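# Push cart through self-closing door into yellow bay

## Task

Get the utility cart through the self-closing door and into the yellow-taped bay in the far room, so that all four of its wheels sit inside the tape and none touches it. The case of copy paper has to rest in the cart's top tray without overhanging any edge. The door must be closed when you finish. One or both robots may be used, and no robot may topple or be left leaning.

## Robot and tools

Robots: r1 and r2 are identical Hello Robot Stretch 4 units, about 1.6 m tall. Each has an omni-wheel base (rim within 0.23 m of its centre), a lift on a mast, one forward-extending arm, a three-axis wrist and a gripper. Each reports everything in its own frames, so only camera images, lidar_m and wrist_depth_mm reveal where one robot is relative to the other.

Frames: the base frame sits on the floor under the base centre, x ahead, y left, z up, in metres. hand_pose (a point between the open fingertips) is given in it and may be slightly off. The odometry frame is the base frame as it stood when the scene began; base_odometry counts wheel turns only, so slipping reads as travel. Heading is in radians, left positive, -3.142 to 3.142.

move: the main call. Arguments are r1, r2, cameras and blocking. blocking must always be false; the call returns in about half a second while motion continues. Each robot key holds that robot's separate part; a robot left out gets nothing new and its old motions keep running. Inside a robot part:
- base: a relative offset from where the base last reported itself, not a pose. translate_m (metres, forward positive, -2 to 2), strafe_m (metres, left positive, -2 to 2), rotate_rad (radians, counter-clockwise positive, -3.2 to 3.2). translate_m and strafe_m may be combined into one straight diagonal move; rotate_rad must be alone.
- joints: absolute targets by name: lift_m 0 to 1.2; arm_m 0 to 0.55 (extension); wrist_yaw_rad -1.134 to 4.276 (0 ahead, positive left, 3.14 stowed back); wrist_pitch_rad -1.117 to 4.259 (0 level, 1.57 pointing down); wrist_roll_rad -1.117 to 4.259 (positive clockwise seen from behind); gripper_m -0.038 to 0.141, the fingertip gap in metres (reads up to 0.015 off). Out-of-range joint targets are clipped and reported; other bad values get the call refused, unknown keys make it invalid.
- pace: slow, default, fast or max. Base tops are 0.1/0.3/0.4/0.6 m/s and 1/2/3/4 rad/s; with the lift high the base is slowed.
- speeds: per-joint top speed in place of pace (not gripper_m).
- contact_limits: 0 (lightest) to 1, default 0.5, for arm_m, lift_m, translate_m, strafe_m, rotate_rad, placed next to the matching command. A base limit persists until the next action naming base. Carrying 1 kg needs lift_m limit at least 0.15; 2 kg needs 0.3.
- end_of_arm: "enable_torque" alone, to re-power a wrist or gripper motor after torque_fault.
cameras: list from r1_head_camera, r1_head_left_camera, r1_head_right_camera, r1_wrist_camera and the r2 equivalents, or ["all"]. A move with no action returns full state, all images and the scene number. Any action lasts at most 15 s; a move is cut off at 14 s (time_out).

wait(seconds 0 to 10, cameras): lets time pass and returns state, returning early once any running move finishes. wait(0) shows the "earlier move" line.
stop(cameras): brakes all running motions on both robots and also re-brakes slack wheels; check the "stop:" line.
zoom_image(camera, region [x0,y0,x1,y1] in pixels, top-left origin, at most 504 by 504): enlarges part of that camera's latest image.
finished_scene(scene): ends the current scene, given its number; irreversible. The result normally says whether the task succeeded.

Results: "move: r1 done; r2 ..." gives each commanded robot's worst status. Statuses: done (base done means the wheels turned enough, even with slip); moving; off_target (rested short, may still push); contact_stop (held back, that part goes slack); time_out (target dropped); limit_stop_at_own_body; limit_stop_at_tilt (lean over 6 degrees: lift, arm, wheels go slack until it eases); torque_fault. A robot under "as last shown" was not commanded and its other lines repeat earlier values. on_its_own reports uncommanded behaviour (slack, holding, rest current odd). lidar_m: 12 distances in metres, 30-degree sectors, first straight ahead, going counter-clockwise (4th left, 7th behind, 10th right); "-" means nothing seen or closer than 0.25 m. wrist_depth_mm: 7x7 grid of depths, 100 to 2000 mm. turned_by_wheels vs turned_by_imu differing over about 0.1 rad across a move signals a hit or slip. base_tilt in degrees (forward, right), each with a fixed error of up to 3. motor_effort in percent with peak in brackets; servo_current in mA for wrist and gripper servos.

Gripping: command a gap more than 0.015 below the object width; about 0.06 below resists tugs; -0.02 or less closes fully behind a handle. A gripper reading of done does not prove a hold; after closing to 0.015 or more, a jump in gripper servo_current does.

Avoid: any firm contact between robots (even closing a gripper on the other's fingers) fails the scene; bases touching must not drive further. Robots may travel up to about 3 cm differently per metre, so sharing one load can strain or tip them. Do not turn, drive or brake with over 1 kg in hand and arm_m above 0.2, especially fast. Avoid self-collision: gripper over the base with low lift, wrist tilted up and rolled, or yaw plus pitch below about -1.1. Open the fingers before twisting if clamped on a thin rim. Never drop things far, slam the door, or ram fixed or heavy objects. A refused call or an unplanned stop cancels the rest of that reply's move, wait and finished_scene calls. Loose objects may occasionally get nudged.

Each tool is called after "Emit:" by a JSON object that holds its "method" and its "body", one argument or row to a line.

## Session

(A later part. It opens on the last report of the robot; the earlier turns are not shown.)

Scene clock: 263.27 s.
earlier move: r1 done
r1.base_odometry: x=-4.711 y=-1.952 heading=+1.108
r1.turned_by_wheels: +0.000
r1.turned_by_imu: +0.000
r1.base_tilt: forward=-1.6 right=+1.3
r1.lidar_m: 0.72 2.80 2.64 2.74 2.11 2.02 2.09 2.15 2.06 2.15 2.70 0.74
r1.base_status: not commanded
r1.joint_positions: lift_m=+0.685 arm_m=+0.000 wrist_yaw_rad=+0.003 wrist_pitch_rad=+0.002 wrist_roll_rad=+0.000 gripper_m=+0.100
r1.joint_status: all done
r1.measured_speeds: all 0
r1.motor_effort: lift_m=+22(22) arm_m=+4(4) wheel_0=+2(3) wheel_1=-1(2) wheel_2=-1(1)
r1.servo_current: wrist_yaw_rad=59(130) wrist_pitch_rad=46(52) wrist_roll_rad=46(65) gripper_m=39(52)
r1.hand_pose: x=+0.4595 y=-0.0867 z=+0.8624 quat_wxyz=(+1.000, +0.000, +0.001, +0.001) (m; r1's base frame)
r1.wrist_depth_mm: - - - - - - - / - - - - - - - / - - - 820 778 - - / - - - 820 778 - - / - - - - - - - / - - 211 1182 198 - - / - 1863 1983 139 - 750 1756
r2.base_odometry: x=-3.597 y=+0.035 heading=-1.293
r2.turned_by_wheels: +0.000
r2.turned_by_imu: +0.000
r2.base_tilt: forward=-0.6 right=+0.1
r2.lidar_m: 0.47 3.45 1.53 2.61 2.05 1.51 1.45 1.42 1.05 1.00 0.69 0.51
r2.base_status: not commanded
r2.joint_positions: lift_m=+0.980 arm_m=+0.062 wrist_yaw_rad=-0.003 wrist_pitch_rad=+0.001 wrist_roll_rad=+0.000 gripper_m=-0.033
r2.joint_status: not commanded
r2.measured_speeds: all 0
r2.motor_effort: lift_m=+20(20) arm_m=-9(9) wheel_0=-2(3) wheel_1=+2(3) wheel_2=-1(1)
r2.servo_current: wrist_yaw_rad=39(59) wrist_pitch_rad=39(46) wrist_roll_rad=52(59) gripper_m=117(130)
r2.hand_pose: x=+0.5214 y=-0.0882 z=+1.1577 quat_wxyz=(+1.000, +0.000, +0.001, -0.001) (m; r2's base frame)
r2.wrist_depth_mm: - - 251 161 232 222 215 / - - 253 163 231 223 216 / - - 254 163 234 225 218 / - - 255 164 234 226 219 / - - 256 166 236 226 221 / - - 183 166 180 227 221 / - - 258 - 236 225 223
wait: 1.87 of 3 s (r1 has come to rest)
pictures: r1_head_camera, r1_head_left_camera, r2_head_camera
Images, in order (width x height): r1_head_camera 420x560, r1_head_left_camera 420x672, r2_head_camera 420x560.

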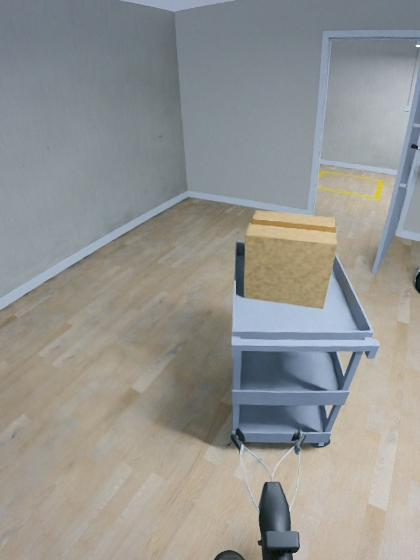

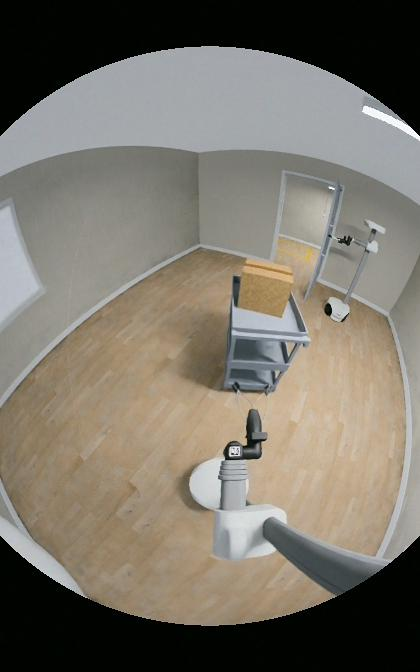

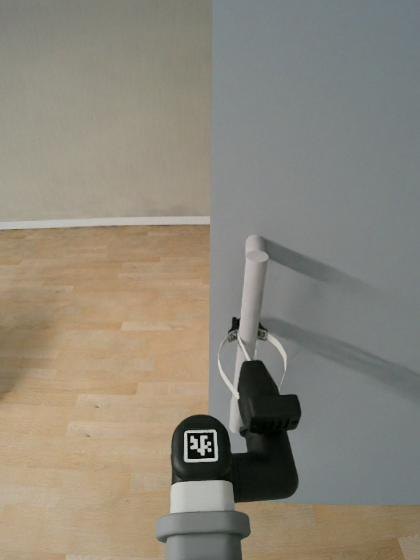

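Emit:
{"method": "move", "body": {
  "blocking": false,
  "r1": {"base":{"strafe_m":-0.11},"joints":{"wrist_roll_rad":1.57}}
}}

Emit:
{"method": "wait", "body": {
  "seconds": 2.5
}}

Emit:
{"method": "wait", "body": {
  "seconds": 1,
  "cameras": ["r1_head_camera","r1_wrist_camera"]
}}

Scene clock: 271.77 s.
move: r1 moving
r1.base_odometry: x=-4.679 y=-1.968 heading=+1.108
r1.turned_by_wheels: +0.000
r1.turned_by_imu: +0.000
r1.base_tilt: forward=-1.6 right=+1.2
r1.lidar_m: 0.71 2.82 2.67 2.82 2.12 2.03 2.14 2.11 2.03 2.10 2.73 0.75
r1.base_status: strafe_m moving
r1.joint_positions: lift_m=+0.685 arm_m=+0.000 wrist_yaw_rad=+0.003 wrist_pitch_rad=+0.002 wrist_roll_rad=+0.582 gripper_m=+0.100
r1.joint_status: wrist_roll_rad moving
r1.measured_speeds: translate_m=+0.000 strafe_m=-0.140 rotate_rad=+0.000 lift_m=+0.000 arm_m=+0.000 wrist_yaw_rad=+0.000 wrist_pitch_rad=+0.000 wrist_roll_rad=+1.820
r1.motor_effort: lift_m=+22(22) arm_m=+4(4) wheel_0=+8(10) wheel_1=-8(9) wheel_2=+0(2)
r1.servo_current: wrist_yaw_rad=52(65) wrist_pitch_rad=39(46) wrist_roll_rad=85(91) gripper_m=46(46)
r1.hand_pose: x=+0.4595 y=-0.0867 z=+0.8624 quat_wxyz=(+0.958, +0.287, +0.001, +0.001) (m; r1's base frame)
r1.wrist_depth_mm: - - - - - - - / - - - - - - - / - - - 778 759 554 - / - - - 798 559 - - / - - - 564 - - 1661 / - - 211 1118 192 - - / - - - 144 - - -
r2: as last shown
r2.lidar_m: 0.47 3.45 1.54 2.53 2.06 1.50 1.44 1.42 1.04 1.01 0.71 0.54
r2.motor_effort: lift_m=+20(20) arm_m=-9(9) wheel_0=-2(3) wheel_1=+2(2) wheel_2=-1(1)
r2.servo_current: wrist_yaw_rad=33(65) wrist_pitch_rad=39(46) wrist_roll_rad=59(59) gripper_m=117(124)
r2.wrist_depth_mm: - - 252 162 230 222 216 / - - 253 163 232 223 216 / - - 254 163 234 224 217 / - - 255 164 235 226 219 / - - 256 166 236 226 220 / - - 184 166 180 227 221 / - - 258 - 236 226 224
pictures: none

Scene clock: 272.80 s.
earlier move: r1 done
r1.base_odometry: x=-4.613 y=-2.001 heading=+1.108
r1.turned_by_wheels: +0.000
r1.turned_by_imu: +0.000
r1.base_tilt: forward=-1.6 right=+1.3
r1.lidar_m: 0.71 2.91 2.73 2.84 2.15 2.07 2.18 2.06 1.95 2.04 2.76 0.74
r1.base_status: done
r1.joint_positions: lift_m=+0.685 arm_m=+0.000 wrist_yaw_rad=+0.003 wrist_pitch_rad=+0.002 wrist_roll_rad=+1.568 gripper_m=+0.100
r1.joint_status: all done
r1.measured_speeds: all 0
r1.motor_effort: lift_m=+22(22) arm_m=+4(4) wheel_0=+0(11) wheel_1=+1(9) wheel_2=+0(2)
r1.servo_current: wrist_yaw_rad=33(65) wrist_pitch_rad=39(52) wrist_roll_rad=46(98) gripper_m=46(46)
r1.hand_pose: x=+0.4595 y=-0.0867 z=+0.8624 quat_wxyz=(+0.708, +0.706, +0.002, +0.000) (m; r1's base frame)
r1.wrist_depth_mm: - - - - - 1756 1138 / - - - 559 - 564 559 / - - - 564 - - 569 / - - 759 569 - - 564 / - - 809 564 - - 569 / - - 215 831 193 - 569 / - - - 144 - 1808 1255
r2.base_odometry: x=-3.597 y=+0.035 heading=-1.293
r2.turned_by_wheels: +0.000
r2.turned_by_imu: +0.000
r2.base_tilt: forward=-0.7 right=+0.2
r2.lidar_m: 0.45 3.45 1.54 2.48 2.04 1.51 1.45 1.45 1.05 1.01 0.69 0.54
r2.base_status: not commanded
r2.joint_positions: lift_m=+0.980 arm_m=+0.062 wrist_yaw_rad=-0.003 wrist_pitch_rad=+0.001 wrist_roll_rad=+0.000 gripper_m=-0.033
r2.joint_status: not commanded
r2.measured_speeds: all 0
r2.motor_effort: lift_m=+20(20) arm_m=-9(9) wheel_0=-2(3) wheel_1=+2(3) wheel_2=-1(1)
r2.servo_current: wrist_yaw_rad=39(65) wrist_pitch_rad=46(46) wrist_roll_rad=39(59) gripper_m=117(124)
r2.hand_pose: x=+0.5214 y=-0.0882 z=+1.1577 quat_wxyz=(+1.000, +0.000, +0.001, -0.001) (m; r2's base frame)
r2.wrist_depth_mm: - - 251 162 230 221 215 / - - 251 163 231 223 216 / - - 254 163 234 224 218 / - - 255 164 234 227 219 / - - 257 166 236 227 220 / - - 183 166 180 227 221 / - - 258 - 238 225 223
wait: 1.03 of 2.5 s (r1 has come to rest)
pictures: none

Scene clock: 273.80 s.
r1.base_odometry: x=-4.613 y=-2.001 heading=+1.108
r1.turned_by_wheels: +0.000
r1.turned_by_imu: +0.000
r1.base_tilt: forward=-1.6 right=+1.2
r1.lidar_m: 0.71 2.89 2.73 2.87 2.17 2.07 2.13 2.06 1.97 2.03 2.75 0.73
r1.base_status: done
r1.joint_positions: lift_m=+0.685 arm_m=+0.000 wrist_yaw_rad=+0.003 wrist_pitch_rad=+0.002 wrist_roll_rad=+1.568 gripper_m=+0.100
r1.joint_status: all done
r1.measured_speeds: all 0
r1.motor_effort: lift_m=+22(22) arm_m=+4(4) wheel_0=+1(11) wheel_1=+1(9) wheel_2=+0(2)
r1.servo_current: wrist_yaw_rad=33(65) wrist_pitch_rad=33(52) wrist_roll_rad=59(98) gripper_m=39(46)
r1.hand_pose: x=+0.4595 y=-0.0867 z=+0.8624 quat_wxyz=(+0.708, +0.706, +0.002, +0.000) (m; r1's base frame)
r1.wrist_depth_mm: - - - - - 1661 1138 / - - - 559 - 569 569 / - - - 559 - - 569 / - - 768 559 - - 569 / - - 809 564 - - 569 / - - 215 831 193 - 580 / - - - 144 - 1808 1255
r2.base_odometry: x=-3.597 y=+0.035 heading=-1.293
r2.turned_by_wheels: +0.000
r2.turned_by_imu: +0.000
r2.base_tilt: forward=-0.7 right=+0.1
r2.lidar_m: 0.46 3.44 1.57 2.47 2.05 1.50 1.43 1.44 1.04 1.01 0.68 0.52
r2.base_status: not commanded
r2.joint_positions: lift_m=+0.980 arm_m=+0.062 wrist_yaw_rad=-0.003 wrist_pitch_rad=+0.001 wrist_roll_rad=+0.000 gripper_m=-0.033
r2.joint_status: not commanded
r2.measured_speeds: all 0
r2.motor_effort: lift_m=+20(20) arm_m=-9(9) wheel_0=-2(3) wheel_1=+3(3) wheel_2=-1(1)
r2.servo_current: wrist_yaw_rad=46(65) wrist_pitch_rad=39(46) wrist_roll_rad=46(59) gripper_m=117(124)
r2.hand_pose: x=+0.5214 y=-0.0882 z=+1.1577 quat_wxyz=(+1.000, +0.000, +0.001, -0.001) (m; r2's base frame)
r2.wrist_depth_mm: - - 251 161 231 221 216 / - - 253 162 232 223 216 / - - 254 163 234 224 218 / - - 256 165 234 225 220 / - - 258 166 236 226 220 / - - 184 166 180 226 222 / - - 258 - 236 225 223
wait: 1.00 s; at rest by 0.27 s
pictures: r1_head_camera, r1_wrist_camera
Images, in order (width x height): r1_head_camera 420x560, r1_wrist_camera 616x392.

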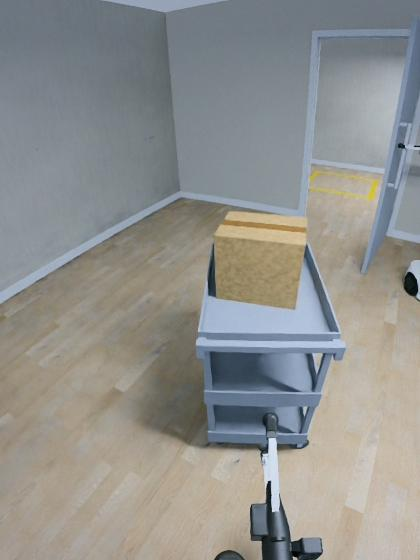

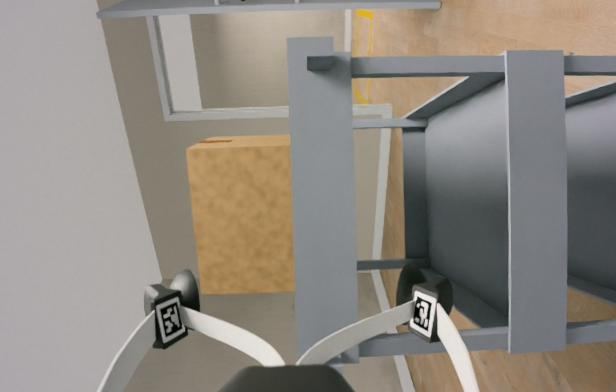

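Emit:
{"method": "move", "body": {
  "blocking": false,
  "r1": {"base":{"translate_m":0.335},"joints":{"lift_m":0.67},"contact_limits":{"translate_m":0.2}}
}}

Emit:
{"method": "wait", "body": {
  "seconds": 4
}}

Emit:
{"method": "wait", "body": {
  "seconds": 0.3,
  "cameras": ["r1_wrist_camera"]
}}

Scene clock: 283.97 s.
move: r1 moving
r1.base_odometry: x=-4.599 y=-1.973 heading=+1.108
r1.turned_by_wheels: +0.000
r1.turned_by_imu: +0.000
r1.base_tilt: forward=-1.6 right=+1.3
r1.lidar_m: 0.65 2.87 2.72 2.87 2.17 2.09 2.19 2.05 1.97 2.06 2.79 0.72
r1.base_status: translate_m moving
r1.joint_positions: lift_m=+0.670 arm_m=+0.000 wrist_yaw_rad=+0.003 wrist_pitch_rad=+0.002 wrist_roll_rad=+1.568 gripper_m=+0.100
r1.joint_status: lift_m moving
r1.measured_speeds: translate_m=+0.122 strafe_m=+0.000 rotate_rad=-0.003 lift_m=+0.000 arm_m=+0.000 wrist_yaw_rad=+0.000 wrist_pitch_rad=+0.000 wrist_roll_rad=+0.000
r1.motor_effort: lift_m=+15(21) arm_m=+4(4) wheel_0=+6(8) wheel_1=+5(6) wheel_2=-8(10)
r1.servo_current: wrist_yaw_rad=46(72) wrist_pitch_rad=46(46) wrist_roll_rad=59(65) gripper_m=39(46)
r1.contact_limits: translate_m 0.2
r1.hand_pose: x=+0.4595 y=-0.0867 z=+0.8481 quat_wxyz=(+0.708, +0.706, +0.002, +0.000) (m; r1's base frame)
r1.wrist_depth_mm: - - - - - 1576 1138 / - - - 525 - 544 539 / - - 842 530 - - 539 / - - 750 530 - - 544 / - - 778 544 - - 535 / - - 215 539 193 - 544 / - - - 144 - 1808 1182
r2: as last shown
r2.lidar_m: 0.46 3.45 1.53 2.41 2.00 1.50 1.43 1.43 1.04 1.02 0.68 0.53
r2.servo_current: wrist_yaw_rad=39(59) wrist_pitch_rad=39(46) wrist_roll_rad=52(59) gripper_m=117(124)
r2.wrist_depth_mm: - - 252 161 230 222 215 / - - 252 162 231 223 217 / - - 254 164 233 224 217 / - - 256 164 235 227 218 / - - 258 166 236 227 220 / - - 184 166 180 227 221 / - - 259 - 236 225 224
pictures: none

Scene clock: 286.07 s.
earlier move: r1 done
r1.base_odometry: x=-4.464 y=-1.701 heading=+1.108
r1.turned_by_wheels: +0.000
r1.turned_by_imu: +0.000
r1.base_tilt: forward=-1.6 right=+1.2
r1.lidar_m: 0.39 2.71 2.56 2.68 2.47 2.35 2.45 2.21 2.11 2.21 2.29 0.41
r1.base_status: done
r1.joint_positions: lift_m=+0.670 arm_m=+0.000 wrist_yaw_rad=+0.002 wrist_pitch_rad=+0.002 wrist_roll_rad=+1.568 gripper_m=+0.100
r1.joint_status: all done
r1.measured_speeds: all 0
r1.motor_effort: lift_m=+13(21) arm_m=+4(4) wheel_0=+3(8) wheel_1=+3(8) wheel_2=+0(10)
r1.servo_current: wrist_yaw_rad=46(72) wrist_pitch_rad=46(52) wrist_roll_rad=46(65) gripper_m=46(52)
r1.contact_limits: translate_m 0.2
r1.hand_pose: x=+0.4595 y=-0.0867 z=+0.8481 quat_wxyz=(+0.708, +0.706, +0.002, +0.000) (m; r1's base frame)
r1.wrist_depth_mm: - - - 222 222 1921 - / - - - 224 224 - - / - 424 430 226 226 - - / - 442 445 227 229 - - / - 466 462 229 229 - - / - 488 196 230 199 - - / - - - 143 235 1756 -
r2.base_odometry: x=-3.597 y=+0.035 heading=-1.293
r2.turned_by_wheels: +0.000
r2.turned_by_imu: +0.000
r2.base_tilt: forward=-0.6 right=+0.1
r2.lidar_m: 0.45 3.43 1.53 2.31 2.04 1.52 1.43 1.41 1.05 0.99 0.69 0.52
r2.base_status: not commanded
r2.joint_positions: lift_m=+0.980 arm_m=+0.062 wrist_yaw_rad=-0.003 wrist_pitch_rad=+0.001 wrist_roll_rad=+0.000 gripper_m=-0.033
r2.joint_status: not commanded
r2.measured_speeds: all 0
r2.motor_effort: lift_m=+20(20) arm_m=-9(9) wheel_0=-3(3) wheel_1=+2(3) wheel_2=-1(1)
r2.servo_current: wrist_yaw_rad=39(59) wrist_pitch_rad=39(52) wrist_roll_rad=46(59) gripper_m=124(124)
r2.hand_pose: x=+0.5214 y=-0.0882 z=+1.1577 quat_wxyz=(+1.000, +0.000, +0.001, -0.001) (m; r2's base frame)
r2.wrist_depth_mm: - - 251 162 230 221 215 / - - 252 162 231 223 216 / - - 254 163 234 224 217 / - - 254 164 236 226 219 / - - 258 167 236 227 220 / - - 183 166 179 227 222 / - - 259 - 236 225 222
wait: 2.10 of 4 s (r1 has come to rest)
pictures: none

Scene clock: 286.37 s.
r1.base_odometry: x=-4.464 y=-1.701 heading=+1.108
r1.turned_by_wheels: +0.000
r1.turned_by_imu: +0.000
r1.base_tilt: forward=-1.6 right=+1.2
r1.lidar_m: 0.38 2.71 2.58 2.67 2.47 2.37 2.43 2.23 2.11 2.21 2.27 0.40
r1.base_status: done
r1.joint_positions: lift_m=+0.670 arm_m=+0.000 wrist_yaw_rad=+0.002 wrist_pitch_rad=+0.002 wrist_roll_rad=+1.568 gripper_m=+0.100
r1.joint_status: all done
r1.measured_speeds: all 0
r1.motor_effort: lift_m=+13(21) arm_m=+4(4) wheel_0=+4(8) wheel_1=+3(8) wheel_2=+0(10)
r1.servo_current: wrist_yaw_rad=39(72) wrist_pitch_rad=39(52) wrist_roll_rad=39(65) gripper_m=46(52)
r1.contact_limits: translate_m 0.2
r1.hand_pose: x=+0.4595 y=-0.0867 z=+0.8481 quat_wxyz=(+0.708, +0.706, +0.002, +0.000) (m; r1's base frame)
r1.wrist_depth_mm: - - - 222 222 1921 - / - - - 224 224 - - / - 424 427 225 225 - - / - 445 449 228 229 - - / - 466 462 229 229 - - / - 488 196 232 198 - - / - - - 143 233 1708 -
r2.base_odometry: x=-3.597 y=+0.035 heading=-1.293
r2.turned_by_wheels: +0.000
r2.turned_by_imu: +0.000
r2.base_tilt: forward=-0.6 right=+0.0
r2.lidar_m: 0.45 3.45 1.54 2.32 2.06 1.51 1.44 1.42 1.07 1.00 0.67 0.52
r2.base_status: not commanded
r2.joint_positions: lift_m=+0.980 arm_m=+0.062 wrist_yaw_rad=-0.003 wrist_pitch_rad=+0.001 wrist_roll_rad=+0.000 gripper_m=-0.033
r2.joint_status: not commanded
r2.measured_speeds: all 0
r2.motor_effort: lift_m=+20(20) arm_m=-9(9) wheel_0=-2(3) wheel_1=+2(3) wheel_2=+0(1)
r2.servo_current: wrist_yaw_rad=46(59) wrist_pitch_rad=39(52) wrist_roll_rad=46(59) gripper_m=117(124)
r2.hand_pose: x=+0.5214 y=-0.0882 z=+1.1577 quat_wxyz=(+1.000, +0.000, +0.001, -0.001) (m; r2's base frame)
r2.wrist_depth_mm: - - 251 162 231 221 214 / - - 252 162 231 223 216 / - - 254 163 234 225 218 / - - 255 164 236 226 219 / - - 258 166 236 225 220 / - - 184 165 180 226 220 / - - 259 - 236 225 223
wait: 0.30 s; at rest by 0.27 s
pictures: r1_wrist_camera
Images, in order (width x height): r1_wrist_camera 616x392.

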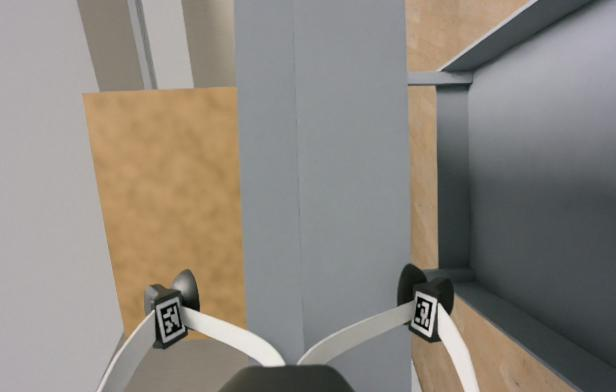

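Emit:
{"method": "move", "body": {
  "blocking": false,
  "r1": {"base":{"translate_m":0.015},"joints":{"lift_m":0.658},"contact_limits":{"translate_m":0.2}}
}}

Emit:
{"method": "wait", "body": {
  "seconds": 0.8
}}

Emit:
{"method": "move", "body": {
  "blocking": false,
  "r1": {"joints":{"gripper_m":-0.03}}
}}

Emit:
{"method": "wait", "body": {
  "seconds": 3,
  "cameras": ["r1_wrist_camera","r1_head_camera"]
}}

Scene clock: 293.23 s.
move: r1 moving
r1.base_odometry: x=-4.457 y=-1.688 heading=+1.109
r1.turned_by_wheels: +0.000
r1.turned_by_imu: +0.000
r1.base_tilt: forward=-1.6 right=+1.3
r1.lidar_m: 0.38 2.72 2.56 2.65 2.49 2.36 2.47 2.24 2.13 2.23 2.24 0.41
r1.base_status: translate_m moving
r1.joint_positions: lift_m=+0.659 arm_m=+0.000 wrist_yaw_rad=+0.002 wrist_pitch_rad=+0.002 wrist_roll_rad=+1.568 gripper_m=+0.100
r1.joint_status: lift_m moving
r1.measured_speeds: translate_m=+0.003 strafe_m=+0.000 rotate_rad=+0.000 lift_m=+0.000 arm_m=+0.000 wrist_yaw_rad=-0.002 wrist_pitch_rad=+0.000 wrist_roll_rad=+0.000
r1.motor_effort: lift_m=+12(13) arm_m=+4(4) wheel_0=+3(8) wheel_1=+0(6) wheel_2=-1(8)
r1.servo_current: wrist_yaw_rad=46(65) wrist_pitch_rad=33(46) wrist_roll_rad=52(59) gripper_m=46(46)
r1.contact_limits: translate_m 0.2
r1.hand_pose: x=+0.4594 y=-0.0869 z=+0.8362 quat_wxyz=(+0.708, +0.706, +0.001, +0.000) (m; r1's base frame)
r1.wrist_depth_mm: - - - 213 213 1808 - / - - - 214 215 788 - / - 418 421 215 216 - - / - 433 436 216 216 - - / - 449 445 218 218 - - / - 462 182 217 198 - - / - - 480 151 220 1708 -
r2: as last shown
r2.base_tilt: forward=-0.6 right=+0.1
r2.lidar_m: 0.46 3.47 1.55 2.32 2.07 1.49 1.45 1.43 1.05 1.03 0.68 0.54
r2.motor_effort: lift_m=+20(20) arm_m=-9(9) wheel_0=-2(3) wheel_1=+2(3) wheel_2=-1(1)
r2.servo_current: wrist_yaw_rad=46(59) wrist_pitch_rad=39(46) wrist_roll_rad=52(52) gripper_m=117(124)
r2.wrist_depth_mm: - - 251 161 231 222 216 / - - 254 163 232 224 216 / - - 254 163 233 224 218 / - - 256 164 235 226 219 / - - 255 166 236 226 220 / - - 184 166 180 226 220 / - - 259 - 236 225 223
pictures: none

Scene clock: 293.53 s.
earlier move: r1 done
r1.base_odometry: x=-4.457 y=-1.688 heading=+1.109
r1.turned_by_wheels: +0.000
r1.turned_by_imu: +0.000
r1.base_tilt: forward=-1.6 right=+1.3
r1.lidar_m: 0.38 2.72 2.53 2.65 2.47 2.36 2.45 2.22 2.13 2.23 2.23 0.38
r1.base_status: done
r1.joint_positions: lift_m=+0.659 arm_m=+0.000 wrist_yaw_rad=+0.002 wrist_pitch_rad=+0.002 wrist_roll_rad=+1.568 gripper_m=+0.100
r1.joint_status: all done
r1.measured_speeds: all 0
r1.motor_effort: lift_m=+12(13) arm_m=+4(4) wheel_0=+1(8) wheel_1=+1(6) wheel_2=-2(8)
r1.servo_current: wrist_yaw_rad=39(65) wrist_pitch_rad=46(46) wrist_roll_rad=39(59) gripper_m=46(46)
r1.contact_limits: translate_m 0.2
r1.hand_pose: x=+0.4594 y=-0.0869 z=+0.8362 quat_wxyz=(+0.708, +0.706, +0.001, +0.000) (m; r1's base frame)
r1.wrist_depth_mm: - - - 214 214 1808 - / - - - 213 214 798 - / - 418 421 216 216 - - / - 433 433 216 217 - - / - 449 445 216 217 - - / - 459 182 218 198 - - / - - 484 150 219 1756 -
r2.base_odometry: x=-3.597 y=+0.035 heading=-1.293
r2.turned_by_wheels: +0.000
r2.turned_by_imu: +0.000
r2.base_tilt: forward=-0.6 right=+0.1
r2.lidar_m: 0.45 3.46 1.52 2.32 2.05 1.49 1.43 1.43 1.05 0.99 0.70 0.55
r2.base_status: not commanded
r2.joint_positions: lift_m=+0.980 arm_m=+0.062 wrist_yaw_rad=-0.003 wrist_pitch_rad=+0.001 wrist_roll_rad=+0.000 gripper_m=-0.033
r2.joint_status: not commanded
r2.measured_speeds: all 0
r2.motor_effort: lift_m=+20(20) arm_m=-9(9) wheel_0=-2(3) wheel_1=+2(3) wheel_2=+0(1)
r2.servo_current: wrist_yaw_rad=46(59) wrist_pitch_rad=39(46) wrist_roll_rad=39(52) gripper_m=124(124)
r2.hand_pose: x=+0.5214 y=-0.0882 z=+1.1577 quat_wxyz=(+1.000, +0.000, +0.001, -0.001) (m; r2's base frame)
r2.wrist_depth_mm: - - 251 161 231 223 214 / - - 252 162 232 224 216 / - - 254 164 233 224 218 / - - 256 164 235 226 220 / - - 258 166 236 227 220 / - - 184 166 180 226 222 / - - 258 - 236 225 223
wait: 0.30 of 0.8 s (r1 has come to rest)
pictures: none

Scene clock: 294.03 s.
move: r1 moving
r1.base_odometry: x=-4.457 y=-1.688 heading=+1.109
r1.turned_by_wheels: +0.000
r1.turned_by_imu: +0.000
r1.base_tilt: forward=-1.6 right=+1.2
r1.lidar_m: 0.38 2.74 2.57 2.64 2.49 2.37 2.47 2.24 2.12 2.21 2.29 0.41
r1.base_status: not commanded
r1.joint_positions: lift_m=+0.659 arm_m=+0.000 wrist_yaw_rad=+0.002 wrist_pitch_rad=+0.002 wrist_roll_rad=+1.568 gripper_m=+0.084
r1.joint_status: gripper_m moving
r1.measured_speeds: all 0
r1.motor_effort: lift_m=+12(12) arm_m=+4(4) wheel_0=+2(2) wheel_1=+1(2) wheel_2=-2(2)
r1.servo_current: wrist_yaw_rad=65(65) wrist_pitch_rad=33(46) wrist_roll_rad=46(59) gripper_m=104(104)
r1.contact_limits: translate_m 0.2
r1.hand_pose: x=+0.4594 y=-0.0869 z=+0.8362 quat_wxyz=(+0.708, +0.706, +0.001, +0.000) (m; r1's base frame)
r1.wrist_depth_mm: - - - 214 215 1808 - / - - - 215 215 - - / - 418 421 216 216 - - / - 427 430 217 217 - - / - 449 445 217 219 - - / - 459 172 219 210 - - / - - 480 158 220 1708 -
r2: as last shown
r2.lidar_m: 0.46 3.47 1.56 2.29 2.00 1.47 1.43 1.45 1.07 1.00 0.69 0.54
r2.motor_effort: lift_m=+20(20) arm_m=-9(9) wheel_0=-3(3) wheel_1=+2(3) wheel_2=+0(1)
r2.servo_current: wrist_yaw_rad=46(65) wrist_pitch_rad=46(46) wrist_roll_rad=46(59) gripper_m=117(124)
r2.wrist_depth_mm: - - 251 161 230 221 215 / - - 253 163 232 223 216 / - - 255 164 233 225 218 / - - 255 164 236 227 219 / - - 257 166 237 226 221 / - - 185 166 180 228 221 / - - 258 - 236 226 223
pictures: none

Scene clock: 295.53 s.
earlier move: r1 done
r1.base_odometry: x=-4.457 y=-1.688 heading=+1.109
r1.turned_by_wheels: +0.000
r1.turned_by_imu: +0.000
r1.base_tilt: forward=-1.6 right=+1.3
r1.lidar_m: 0.39 2.71 2.56 2.65 2.50 2.37 2.47 2.23 2.14 2.22 2.28 0.41
r1.base_status: not commanded
r1.joint_positions: lift_m=+0.658 arm_m=+0.000 wrist_yaw_rad=+0.001 wrist_pitch_rad=+0.008 wrist_roll_rad=+1.568 gripper_m=-0.028
r1.joint_status: all done
r1.measured_speeds: all 0
r1.motor_effort: lift_m=+14(14) arm_m=+4(4) wheel_0=+2(2) wheel_1=+1(2) wheel_2=-2(2)
r1.servo_current: wrist_yaw_rad=46(78) wrist_pitch_rad=52(59) wrist_roll_rad=52(65) gripper_m=137(345)
r1.contact_limits: translate_m 0.2
r1.hand_pose: x=+0.4594 y=-0.0870 z=+0.8343 quat_wxyz=(+0.708, +0.706, +0.003, -0.002) (m; r1's base frame)
r1.wrist_depth_mm: - - - 215 216 1756 - / - - - 216 218 - - / - 415 410 216 217 - - / - 427 427 216 219 - - / - 442 439 218 220 - - / - 459 176 220 197 163 - / - 158 - 220 172 164 -
r2.base_odometry: x=-3.597 y=+0.035 heading=-1.293
r2.turned_by_wheels: +0.000
r2.turned_by_imu: +0.000
r2.base_tilt: forward=-0.7 right=+0.1
r2.lidar_m: 0.46 3.43 1.54 2.31 2.02 1.50 1.44 1.46 1.06 0.97 0.67 0.55
r2.base_status: not commanded
r2.joint_positions: lift_m=+0.980 arm_m=+0.062 wrist_yaw_rad=-0.003 wrist_pitch_rad=+0.001 wrist_roll_rad=+0.000 gripper_m=-0.033
r2.joint_status: not commanded
r2.measured_speeds: all 0
r2.motor_effort: lift_m=+20(20) arm_m=-9(9) wheel_0=-2(3) wheel_1=+2(3) wheel_2=-1(1)
r2.servo_current: wrist_yaw_rad=52(65) wrist_pitch_rad=39(52) wrist_roll_rad=46(59) gripper_m=117(124)
r2.hand_pose: x=+0.5214 y=-0.0882 z=+1.1577 quat_wxyz=(+1.000, +0.000, +0.001, -0.001) (m; r2's base frame)
r2.wrist_depth_mm: - - 251 161 230 221 215 / - - 253 162 232 223 216 / - - 254 163 234 225 217 / - - 255 164 236 226 220 / - - 258 166 236 226 221 / - - 184 165 179 227 220 / - - 260 - 236 225 222
wait: 1.50 of 3 s (r1 has come to rest)
pictures: r1_head_camera, r1_wrist_camera
Images, in order (width x height): r1_head_camera 420x560, r1_wrist_camera 616x392.

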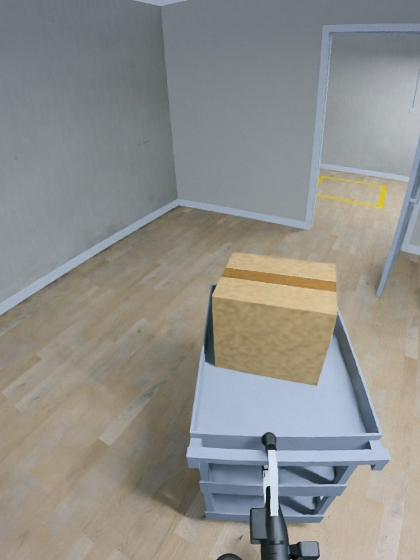

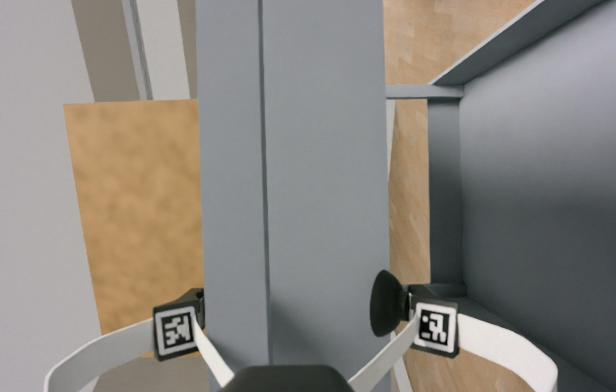

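Emit:
{"method": "move", "body": {
  "blocking": false,
  "r1": {"base":{"strafe_m":0.4},"contact_limits":{"strafe_m":0.6}}
}}

Emit:
{"method": "wait", "body": {
  "seconds": 5
}}

Emit:
{"method": "move", "body": {
  "blocking": false,
  "r1": {"base":{"rotate_rad":-0.6}}
}}

Emit:
{"method": "wait", "body": {
  "seconds": 4,
  "cameras": ["r1_head_camera","r1_head_right_camera"]
}}

Scene clock: 311.53 s.
move: r1 moving
r1.base_odometry: x=-4.489 y=-1.672 heading=+1.107
r1.turned_by_wheels: -0.001
r1.turned_by_imu: -0.002
r1.base_tilt: forward=-1.6 right=+1.3
r1.lidar_m: 0.39 2.69 2.54 2.63 2.45 2.36 2.43 2.28 2.16 2.26 0.54 0.43
r1.base_status: strafe_m moving
r1.joint_positions: lift_m=+0.658 arm_m=+0.000 wrist_yaw_rad=-0.009 wrist_pitch_rad=+0.001 wrist_roll_rad=+1.568 gripper_m=-0.029
r1.joint_status: not commanded
r1.measured_speeds: translate_m=+0.003 strafe_m=+0.140 rotate_rad=+0.001 lift_m=+0.000 arm_m=+0.000 wrist_yaw_rad=-0.007 wrist_pitch_rad=-0.100 wrist_roll_rad=+0.005
r1.motor_effort: lift_m=+14(14) arm_m=+5(5) wheel_0=-13(15) wheel_1=+9(9) wheel_2=-8(8)
r1.servo_current: wrist_yaw_rad=65(65) wrist_pitch_rad=33(52) wrist_roll_rad=59(78) gripper_m=72(137)
r1.contact_limits: strafe_m 0.6
r1.hand_pose: x=+0.4584 y=-0.0901 z=+0.8364 quat_wxyz=(+0.708, +0.706, -0.003, -0.003) (m; r1's base frame)
r1.wrist_depth_mm: - - - 224 226 1756 - / - - - 225 227 - - / - 430 433 225 226 - - / - 442 439 226 228 - - / - 459 455 228 229 - - / - 469 177 228 177 - - / - 154 - 227 229 1430 -
r2: as last shown
r2.base_tilt: forward=-0.6 right=+0.1
r2.lidar_m: 0.46 3.47 1.53 2.37 2.02 1.51 1.44 1.42 1.07 1.01 0.64 0.54
r2.servo_current: wrist_yaw_rad=39(59) wrist_pitch_rad=39(46) wrist_roll_rad=52(52) gripper_m=117(124)
r2.wrist_depth_mm: - - 251 161 231 221 214 / - - 252 162 232 223 216 / - - 254 163 234 225 217 / - - 255 164 235 226 219 / - - 257 166 236 227 220 / - - 183 166 180 228 221 / - - 258 - 236 225 223
pictures: none

Scene clock: 313.70 s.
earlier move: r1 done
r1.base_odometry: x=-4.815 y=-1.509 heading=+1.108
r1.turned_by_wheels: +0.001
r1.turned_by_imu: +0.001
r1.base_tilt: forward=-1.6 right=+1.3
r1.lidar_m: 0.45 2.36 2.22 2.31 2.27 2.19 2.29 2.60 2.48 2.58 0.36 0.35
r1.base_status: done
r1.joint_positions: lift_m=+0.658 arm_m=+0.000 wrist_yaw_rad=-0.005 wrist_pitch_rad=-0.010 wrist_roll_rad=+1.569 gripper_m=-0.029
r1.joint_status: not commanded
r1.measured_speeds: all 0
r1.motor_effort: lift_m=+14(14) arm_m=-4(5) wheel_0=-1(20) wheel_1=+0(11) wheel_2=-1(8)
r1.servo_current: wrist_yaw_rad=46(85) wrist_pitch_rad=52(65) wrist_roll_rad=59(78) gripper_m=52(137)
r1.contact_limits: strafe_m 0.6
r1.hand_pose: x=+0.4588 y=-0.0890 z=+0.8394 quat_wxyz=(+0.708, +0.706, -0.005, +0.002) (m; r1's base frame)
r1.wrist_depth_mm: - 359 - 151 151 150 - / - 394 107 160 163 - - / - 455 116 177 177 - - / - - - 191 193 1756 - / - - - 211 214 1756 1397 / - - 182 181 229 1863 1255 / - 157 - - 150 310 1138
r2.base_odometry: x=-3.597 y=+0.035 heading=-1.293
r2.turned_by_wheels: +0.000
r2.turned_by_imu: +0.000
r2.base_tilt: forward=-0.7 right=+0.1
r2.lidar_m: 0.44 3.46 1.77 4.79 2.02 1.51 1.44 1.42 1.05 1.01 0.68 0.55
r2.base_status: not commanded
r2.joint_positions: lift_m=+0.980 arm_m=+0.062 wrist_yaw_rad=-0.003 wrist_pitch_rad=+0.001 wrist_roll_rad=+0.000 gripper_m=-0.033
r2.joint_status: not commanded
r2.measured_speeds: all 0
r2.motor_effort: lift_m=+20(21) arm_m=-9(9) wheel_0=-2(3) wheel_1=+2(3) wheel_2=-1(1)
r2.servo_current: wrist_yaw_rad=46(59) wrist_pitch_rad=39(46) wrist_roll_rad=52(59) gripper_m=117(124)
r2.hand_pose: x=+0.5214 y=-0.0882 z=+1.1577 quat_wxyz=(+1.000, +0.000, +0.001, -0.001) (m; r2's base frame)
r2.wrist_depth_mm: - - 251 161 230 222 214 / - - 253 163 232 223 215 / - - 254 163 232 225 217 / - - 256 164 234 226 218 / - - 258 166 237 226 222 / - - 183 166 180 227 221 / - - 259 - 236 225 223
wait: 2.17 of 5 s (r1 has come to rest)
pictures: none

Scene clock: 314.20 s.
move: r1 moving
r1.base_odometry: x=-4.815 y=-1.509 heading=+0.857
r1.turned_by_wheels: -0.251
r1.turned_by_imu: -0.249
r1.base_tilt: forward=-1.6 right=+1.2
r1.lidar_m: 0.41 0.47 2.23 2.20 2.53 2.18 2.17 2.57 2.48 2.49 2.90 0.39
r1.base_status: rotate_rad moving
r1.joint_positions: lift_m=+0.658 arm_m=+0.000 wrist_yaw_rad=+0.013 wrist_pitch_rad=-0.010 wrist_roll_rad=+1.569 gripper_m=-0.029
r1.joint_status: not commanded
r1.measured_speeds: translate_m=+0.005 strafe_m=+0.000 rotate_rad=-0.976 lift_m=+0.000 arm_m=+0.000 wrist_yaw_rad=+0.000 wrist_pitch_rad=+0.000 wrist_roll_rad=+0.000
r1.motor_effort: lift_m=+14(14) arm_m=+1(4) wheel_0=+22(24) wheel_1=+11(13) wheel_2=+10(11)
r1.servo_current: wrist_yaw_rad=78(85) wrist_pitch_rad=59(65) wrist_roll_rad=52(59) gripper_m=59(65)
r1.hand_pose: x=+0.4604 y=-0.0836 z=+0.8394 quat_wxyz=(+0.708, +0.706, +0.001, +0.008) (m; r1's base frame)
r1.wrist_depth_mm: - 366 351 167 170 - - / - 382 375 178 180 - - / - 424 415 190 188 - - / - 473 459 203 202 - - / - - 512 213 215 1921 - / - - 197 185 225 1863 - / - 158 181 178 162 1618 1281
r2: as last shown
r2.lidar_m: 0.46 3.44 1.71 4.80 2.06 1.49 1.44 1.43 1.05 1.00 0.68 0.53
r2.motor_effort: lift_m=+20(20) arm_m=-9(9) wheel_0=-2(3) wheel_1=+2(3) wheel_2=-1(1)
r2.servo_current: wrist_yaw_rad=52(52) wrist_pitch_rad=46(46) wrist_roll_rad=39(59) gripper_m=124(124)
r2.wrist_depth_mm: - - 251 161 231 222 214 / - - 253 163 232 223 216 / - - 253 163 233 224 218 / - - 255 164 236 227 219 / - - 257 166 236 227 221 / - - 183 165 180 227 221 / - - 259 - 237 225 222
pictures: none

Scene clock: 315.47 s.
earlier move: r1 done
r1.base_odometry: x=-4.815 y=-1.510 heading=+0.508
r1.turned_by_wheels: -0.349
r1.turned_by_imu: -0.350
r1.base_tilt: forward=-1.6 right=+1.3
r1.lidar_m: 0.33 0.33 2.38 2.19 2.28 2.36 2.18 2.26 2.65 2.48 2.53 0.46
r1.base_status: done
r1.joint_positions: lift_m=+0.658 arm_m=+0.000 wrist_yaw_rad=-0.003 wrist_pitch_rad=-0.010 wrist_roll_rad=+1.569 gripper_m=-0.029
r1.joint_status: not commanded
r1.measured_speeds: all 0
r1.motor_effort: lift_m=+14(14) arm_m=+4(9) wheel_0=+0(24) wheel_1=+3(13) wheel_2=-4(22)
r1.servo_current: wrist_yaw_rad=46(104) wrist_pitch_rad=59(65) wrist_roll_rad=46(59) gripper_m=46(65)
r1.hand_pose: x=+0.4590 y=-0.0882 z=+0.8394 quat_wxyz=(+0.708, +0.706, -0.004, +0.003) (m; r1's base frame)
r1.wrist_depth_mm: - - - - 297 303 307 / - - - - 278 1808 1281 / - - - 257 263 1863 - / - - - 246 247 - - / - 452 452 234 238 - - / - 445 183 185 227 - - / - 152 433 180 159 - -
r2.base_odometry: x=-3.597 y=+0.035 heading=-1.293
r2.turned_by_wheels: +0.000
r2.turned_by_imu: +0.000
r2.base_tilt: forward=-0.7 right=+0.1
r2.lidar_m: 0.46 3.46 1.71 4.80 2.05 1.51 1.45 1.45 1.05 1.01 0.70 0.53
r2.base_status: not commanded
r2.joint_positions: lift_m=+0.980 arm_m=+0.062 wrist_yaw_rad=-0.003 wrist_pitch_rad=+0.001 wrist_roll_rad=+0.000 gripper_m=-0.033
r2.joint_status: not commanded
r2.measured_speeds: all 0
r2.motor_effort: lift_m=+20(20) arm_m=-9(9) wheel_0=-2(3) wheel_1=+2(3) wheel_2=-1(1)
r2.servo_current: wrist_yaw_rad=39(59) wrist_pitch_rad=39(46) wrist_roll_rad=46(59) gripper_m=124(124)
r2.hand_pose: x=+0.5214 y=-0.0882 z=+1.1577 quat_wxyz=(+1.000, +0.000, +0.001, -0.001) (m; r2's base frame)
r2.wrist_depth_mm: - - 250 162 232 220 215 / - - 252 162 232 223 216 / - - 254 163 233 224 217 / - - 256 164 235 227 219 / - - 256 166 236 226 221 / - - 184 165 180 227 221 / - - 258 - 236 225 223
wait: 1.27 of 4 s (r1 has come to rest)
pictures: r1_head_camera, r1_head_right_camera
Images, in order (width x height): r1_head_camera 420x560, r1_head_right_camera 420x672.

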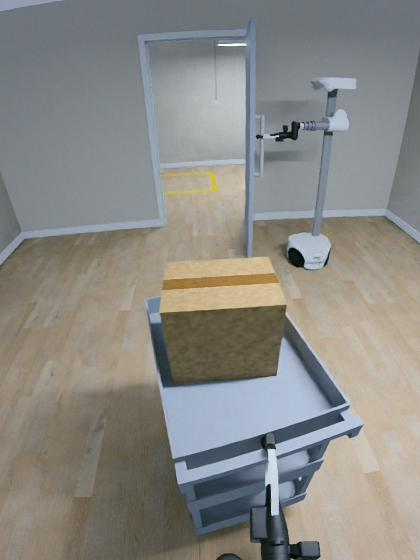

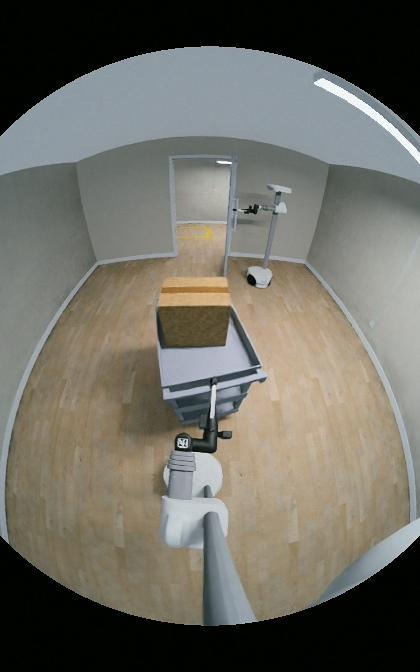

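Emit:
{"method": "move", "body": {
  "blocking": false,
  "r1": {"base":{"strafe_m":0.36},"contact_limits":{"strafe_m":0.6}}
}}

Emit:
{"method": "wait", "body": {
  "seconds": 5
}}

Emit:
{"method": "move", "body": {
  "blocking": false,
  "r1": {"base":{"rotate_rad":-0.17}}
}}

Emit:
{"method": "wait", "body": {
  "seconds": 4
}}

Emit:
{"method": "move", "body": {
  "blocking": false,
  "r1": {"base":{"translate_m":0.5},"contact_limits":{"translate_m":0.6}}
}}

Emit:
{"method": "wait", "body": {
  "seconds": 4,
  "cameras": ["r1_head_camera","r1_head_right_camera"]
}}

Scene clock: 331.63 s.
move: r1 moving
r1.base_odometry: x=-4.833 y=-1.478 heading=+0.507
r1.turned_by_wheels: -0.001
r1.turned_by_imu: -0.001
r1.base_tilt: forward=-1.6 right=+1.3
r1.lidar_m: 0.33 0.37 2.37 2.17 2.23 2.31 2.19 2.26 2.68 2.52 2.55 0.44
r1.base_status: strafe_m moving
r1.joint_positions: lift_m=+0.658 arm_m=+0.000 wrist_yaw_rad=-0.006 wrist_pitch_rad=-0.010 wrist_roll_rad=+1.569 gripper_m=-0.029
r1.joint_status: not commanded
r1.measured_speeds: translate_m=-0.001 strafe_m=+0.140 rotate_rad=+0.006 lift_m=+0.000 arm_m=+0.000 wrist_yaw_rad=-0.001 wrist_pitch_rad=+0.000 wrist_roll_rad=+0.000
r1.motor_effort: lift_m=+14(14) arm_m=+3(4) wheel_0=-18(18) wheel_1=+9(12) wheel_2=-2(3)
r1.servo_current: wrist_yaw_rad=52(65) wrist_pitch_rad=59(65) wrist_roll_rad=33(59) gripper_m=59(59)
r1.contact_limits: strafe_m 0.6
r1.hand_pose: x=+0.4588 y=-0.0891 z=+0.8394 quat_wxyz=(+0.708, +0.706, -0.006, +0.001) (m; r1's base frame)
r1.wrist_depth_mm: - - - - 298 303 315 / - - - - 277 1808 1255 / - - - 257 259 1983 - / - - - 245 246 - - / - 452 445 234 236 - - / - 445 181 185 224 - - / - 156 439 181 159 - -
r2: as last shown
r2.base_tilt: forward=-0.6 right=+0.1
r2.lidar_m: 0.47 3.43 1.67 4.80 2.03 1.52 1.44 1.44 1.07 1.00 0.69 0.54
r2.motor_effort: lift_m=+20(20) arm_m=-9(9) wheel_0=-2(3) wheel_1=+2(3) wheel_2=+0(1)
r2.servo_current: wrist_yaw_rad=46(52) wrist_pitch_rad=39(46) wrist_roll_rad=52(52) gripper_m=117(124)
r2.wrist_depth_mm: - - 251 162 230 221 215 / - - 253 162 232 224 217 / - - 254 163 234 224 217 / - - 256 164 234 227 220 / - - 257 166 236 227 220 / - - 183 166 180 227 221 / - - 259 - 236 224 223
pictures: none

Scene clock: 333.67 s.
earlier move: r1 done
r1.base_odometry: x=-4.990 y=-1.195 heading=+0.508
r1.turned_by_wheels: +0.000
r1.turned_by_imu: +0.000
r1.base_tilt: forward=-1.6 right=+1.3
r1.lidar_m: 0.37 2.95 2.05 1.86 1.90 2.38 2.22 2.30 2.98 2.83 2.90 0.38
r1.base_status: done
r1.joint_positions: lift_m=+0.658 arm_m=+0.000 wrist_yaw_rad=-0.009 wrist_pitch_rad=-0.010 wrist_roll_rad=+1.569 gripper_m=-0.029
r1.joint_status: not commanded
r1.measured_speeds: all 0
r1.motor_effort: lift_m=+14(14) arm_m=+4(4) wheel_0=-2(20) wheel_1=+0(12) wheel_2=-4(6)
r1.servo_current: wrist_yaw_rad=59(85) wrist_pitch_rad=59(65) wrist_roll_rad=46(65) gripper_m=46(59)
r1.contact_limits: strafe_m 0.6
r1.hand_pose: x=+0.4584 y=-0.0901 z=+0.8394 quat_wxyz=(+0.708, +0.706, -0.007, +0.000) (m; r1's base frame)
r1.wrist_depth_mm: - - - 195 195 - - / - 402 399 200 200 - - / - 418 410 206 208 - - / - 452 449 214 216 - - / - 488 477 220 223 - - / - - 182 185 227 1921 - / - 158 - 178 161 1576 1366
r2.base_odometry: x=-3.597 y=+0.035 heading=-1.293
r2.turned_by_wheels: +0.000
r2.turned_by_imu: +0.000
r2.base_tilt: forward=-0.6 right=+0.1
r2.lidar_m: 0.46 3.42 1.82 4.80 2.02 1.51 1.44 1.43 1.06 0.99 0.69 0.53
r2.base_status: not commanded
r2.joint_positions: lift_m=+0.980 arm_m=+0.062 wrist_yaw_rad=-0.003 wrist_pitch_rad=+0.001 wrist_roll_rad=+0.000 gripper_m=-0.033
r2.joint_status: not commanded
r2.measured_speeds: all 0
r2.motor_effort: lift_m=+20(20) arm_m=-9(9) wheel_0=-2(3) wheel_1=+2(3) wheel_2=+0(1)
r2.servo_current: wrist_yaw_rad=39(59) wrist_pitch_rad=39(46) wrist_roll_rad=33(65) gripper_m=117(130)
r2.hand_pose: x=+0.5214 y=-0.0882 z=+1.1577 quat_wxyz=(+1.000, +0.000, +0.001, -0.001) (m; r2's base frame)
r2.wrist_depth_mm: - - 251 161 231 221 215 / - - 252 163 232 223 216 / - - 253 163 234 225 218 / - - 255 164 234 226 219 / - - 258 166 236 227 220 / - - 184 166 180 228 222 / - - 259 - 236 226 223
wait: 2.03 of 5 s (r1 has come to rest)
pictures: none

Scene clock: 334.17 s.
move: r1 moving
r1.base_odometry: x=-4.990 y=-1.195 heading=+0.345
r1.turned_by_wheels: -0.163
r1.turned_by_imu: -0.163
r1.base_tilt: forward=-1.6 right=+1.3
r1.lidar_m: 0.40 0.41 2.20 1.88 1.88 2.25 2.23 2.24 2.65 2.83 2.80 0.42
r1.base_status: rotate_rad moving
r1.joint_positions: lift_m=+0.658 arm_m=+0.000 wrist_yaw_rad=+0.008 wrist_pitch_rad=-0.010 wrist_roll_rad=+1.569 gripper_m=-0.029
r1.joint_status: not commanded
r1.measured_speeds: translate_m=+0.003 strafe_m=-0.002 rotate_rad=-0.206 lift_m=+0.000 arm_m=+0.000 wrist_yaw_rad=+0.000 wrist_pitch_rad=+0.000 wrist_roll_rad=+0.000
r1.motor_effort: lift_m=+14(14) arm_m=-4(4) wheel_0=+4(13) wheel_1=+0(8) wheel_2=+8(9)
r1.servo_current: wrist_yaw_rad=59(65) wrist_pitch_rad=59(65) wrist_roll_rad=46(72) gripper_m=52(59)
r1.hand_pose: x=+0.4600 y=-0.0852 z=+0.8394 quat_wxyz=(+0.708, +0.706, -0.001, +0.006) (m; r1's base frame)
r1.wrist_depth_mm: - - - 216 216 1863 - / - - - 219 219 - - / - 433 427 223 223 - - / - 445 445 224 224 - - / - 469 455 227 228 - - / - - 186 185 229 1921 - / - 156 - 177 159 1576 -
r2: as last shown
r2.lidar_m: 0.43 3.47 1.80 4.79 2.04 1.49 1.44 1.43 1.05 1.01 0.70 0.54
r2.motor_effort: lift_m=+20(20) arm_m=-9(9) wheel_0=-2(3) wheel_1=+2(2) wheel_2=-1(1)
r2.servo_current: wrist_yaw_rad=46(59) wrist_pitch_rad=39(46) wrist_roll_rad=46(52) gripper_m=117(124)
r2.wrist_depth_mm: - - 251 162 231 222 215 / - - 253 163 232 224 216 / - - 253 163 234 224 218 / - - 256 164 236 226 220 / - - 258 166 237 227 221 / - - 184 166 179 225 221 / - - 258 - 236 225 223
pictures: none

Scene clock: 334.57 s.
earlier move: r1 done
r1.base_odometry: x=-4.990 y=-1.195 heading=+0.338
r1.turned_by_wheels: -0.007
r1.turned_by_imu: -0.007
r1.base_tilt: forward=-1.6 right=+1.3
r1.lidar_m: 0.38 0.42 2.22 1.87 1.85 2.24 2.23 2.24 2.61 2.83 2.82 0.44
r1.base_status: done
r1.joint_positions: lift_m=+0.658 arm_m=+0.000 wrist_yaw_rad=+0.003 wrist_pitch_rad=-0.010 wrist_roll_rad=+1.569 gripper_m=-0.029
r1.joint_status: not commanded
r1.measured_speeds: all 0
r1.motor_effort: lift_m=+14(14) arm_m=-4(4) wheel_0=-1(13) wheel_1=+2(8) wheel_2=+2(9)
r1.servo_current: wrist_yaw_rad=33(65) wrist_pitch_rad=59(65) wrist_roll_rad=52(72) gripper_m=52(59)
r1.hand_pose: x=+0.4595 y=-0.0867 z=+0.8394 quat_wxyz=(+0.708, +0.706, -0.003, +0.004) (m; r1's base frame)
r1.wrist_depth_mm: - - - 222 222 1756 - / - - - 224 224 - - / - 433 430 225 224 - - / - 445 445 227 226 - - / - 462 455 229 228 - - / - 488 182 181 229 - - / - 157 500 156 159 1576 -
r2.base_odometry: x=-3.597 y=+0.035 heading=-1.293
r2.turned_by_wheels: +0.000
r2.turned_by_imu: +0.000
r2.base_tilt: forward=-0.7 right=+0.1
r2.lidar_m: 0.45 3.44 1.79 4.78 2.05 1.50 1.44 1.41 1.08 0.99 0.68 0.51
r2.base_status: not commanded
r2.joint_positions: lift_m=+0.980 arm_m=+0.062 wrist_yaw_rad=-0.003 wrist_pitch_rad=+0.001 wrist_roll_rad=+0.000 gripper_m=-0.033
r2.joint_status: not commanded
r2.measured_speeds: all 0
r2.motor_effort: lift_m=+20(21) arm_m=-9(9) wheel_0=-2(3) wheel_1=+2(3) wheel_2=-1(1)
r2.servo_current: wrist_yaw_rad=39(59) wrist_pitch_rad=39(46) wrist_roll_rad=39(52) gripper_m=117(124)
r2.hand_pose: x=+0.5214 y=-0.0882 z=+1.1577 quat_wxyz=(+1.000, +0.000, +0.001, -0.001) (m; r2's base frame)
r2.wrist_depth_mm: - - 251 161 230 221 216 / - - 252 163 232 223 216 / - - 254 163 233 224 218 / - - 255 164 235 226 219 / - - 258 166 236 227 221 / - - 184 166 180 227 221 / - - 258 - 236 225 223
wait: 0.40 of 4 s (r1 has come to rest)
pictures: none

Scene clock: 335.07 s.
move: r1 moving
r1.base_odometry: x=-4.961 y=-1.185 heading=+0.337
r1.turned_by_wheels: +0.000
r1.turned_by_imu: -0.001
r1.base_tilt: forward=-1.6 right=+1.3
r1.lidar_m: 0.35 3.53 2.24 1.86 1.88 2.21 2.25 2.27 2.65 2.81 2.82 0.44
r1.base_status: translate_m moving
r1.joint_positions: lift_m=+0.658 arm_m=+0.000 wrist_yaw_rad=-0.004 wrist_pitch_rad=-0.010 wrist_roll_rad=+1.569 gripper_m=-0.029
r1.joint_status: not commanded
r1.measured_speeds: translate_m=+0.122 strafe_m=+0.000 rotate_rad=-0.006 lift_m=+0.000 arm_m=+0.000 wrist_yaw_rad=-0.046 wrist_pitch_rad=+0.000 wrist_roll_rad=+0.000
r1.motor_effort: lift_m=+14(14) arm_m=+4(4) wheel_0=+5(12) wheel_1=+7(8) wheel_2=-16(16)
r1.servo_current: wrist_yaw_rad=65(65) wrist_pitch_rad=59(65) wrist_roll_rad=59(59) gripper_m=46(65)
r1.contact_limits: translate_m 0.6
r1.hand_pose: x=+0.4589 y=-0.0887 z=+0.8394 quat_wxyz=(+0.708, +0.706, -0.005, +0.002) (m; r1's base frame)
r1.wrist_depth_mm: - - - 236 236 1808 1281 / - - - 234 233 1983 - / - - - 232 231 - - / - 442 445 230 229 - - / - 455 452 228 229 - - / - 469 183 185 226 - - / - 152 469 153 160 - -
r2: as last shown
r2.base_tilt: forward=-0.6 right=+0.1
r2.lidar_m: 0.47 3.45 1.74 4.77 2.05 1.51 1.44 1.46 1.04 1.01 0.70 0.54
r2.motor_effort: lift_m=+20(20) arm_m=-9(9) wheel_0=-2(3) wheel_1=+2(3) wheel_2=-1(1)
r2.servo_current: wrist_yaw_rad=39(52) wrist_pitch_rad=46(46) wrist_roll_rad=46(52) gripper_m=117(124)
r2.wrist_depth_mm: - - 250 162 231 222 215 / - - 253 163 232 223 216 / - - 254 164 233 225 217 / - - 256 164 234 225 219 / - - 258 166 236 227 220 / - - 184 166 180 227 221 / - - 258 - 236 226 223
pictures: none

Scene clock: 337.73 s.
earlier move: r1 done
r1.base_odometry: x=-4.518 y=-1.029 heading=+0.339
r1.turned_by_wheels: +0.001
r1.turned_by_imu: +0.002
r1.base_tilt: forward=-1.6 right=+1.2
r1.lidar_m: 0.38 0.43 2.33 2.04 2.00 2.35 2.71 2.71 3.15 2.70 2.69 0.43
r1.base_status: done
r1.joint_positions: lift_m=+0.658 arm_m=+0.000 wrist_yaw_rad=+0.002 wrist_pitch_rad=-0.010 wrist_roll_rad=+1.569 gripper_m=-0.029
r1.joint_status: not commanded
r1.measured_speeds: all 0
r1.motor_effort: lift_m=+14(14) arm_m=-4(4) wheel_0=+4(15) wheel_1=+2(10) wheel_2=+3(19)
r1.servo_current: wrist_yaw_rad=46(78) wrist_pitch_rad=59(65) wrist_roll_rad=46(72) gripper_m=46(65)
r1.contact_limits: translate_m 0.6
r1.hand_pose: x=+0.4594 y=-0.0869 z=+0.8394 quat_wxyz=(+0.708, +0.706, -0.003, +0.004) (m; r1's base frame)
r1.wrist_depth_mm: - - - 218 216 1863 1336 / - - - 219 219 1808 - / - 436 430 220 220 - - / - 445 439 223 223 - - / - 466 455 226 225 - - / - 504 185 183 227 - - / - 157 181 152 229 615 -
r2.base_odometry: x=-3.597 y=+0.035 heading=-1.293
r2.turned_by_wheels: +0.000
r2.turned_by_imu: +0.000
r2.base_tilt: forward=-0.6 right=+0.1
r2.lidar_m: 0.48 1.41 1.31 4.77 2.07 1.51 1.45 1.41 1.06 1.01 0.70 0.52
r2.base_status: not commanded
r2.joint_positions: lift_m=+0.980 arm_m=+0.062 wrist_yaw_rad=-0.003 wrist_pitch_rad=+0.001 wrist_roll_rad=+0.000 gripper_m=-0.033
r2.joint_status: not commanded
r2.measured_speeds: all 0
r2.motor_effort: lift_m=+20(20) arm_m=-9(9) wheel_0=-2(3) wheel_1=+2(3) wheel_2=-1(1)
r2.servo_current: wrist_yaw_rad=46(59) wrist_pitch_rad=39(52) wrist_roll_rad=52(65) gripper_m=124(124)
r2.hand_pose: x=+0.5214 y=-0.0882 z=+1.1577 quat_wxyz=(+1.000, +0.000, +0.001, -0.001) (m; r2's base frame)
r2.wrist_depth_mm: - - 252 161 230 223 215 / - - 252 162 231 224 216 / - - 253 164 232 224 218 / - - 256 165 234 226 219 / - - 257 166 235 227 220 / - - 183 166 180 227 220 / - - 257 - 237 225 223
wait: 2.67 of 4 s (r1 has come to rest)
pictures: r1_head_camera, r1_head_right_camera
Images, in order (width x height): r1_head_camera 420x560, r1_head_right_camera 420x672.

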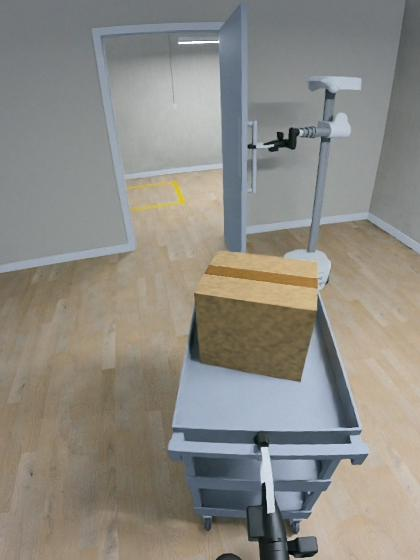

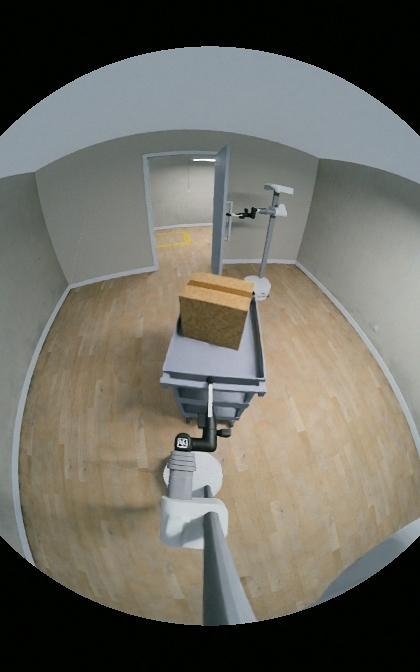

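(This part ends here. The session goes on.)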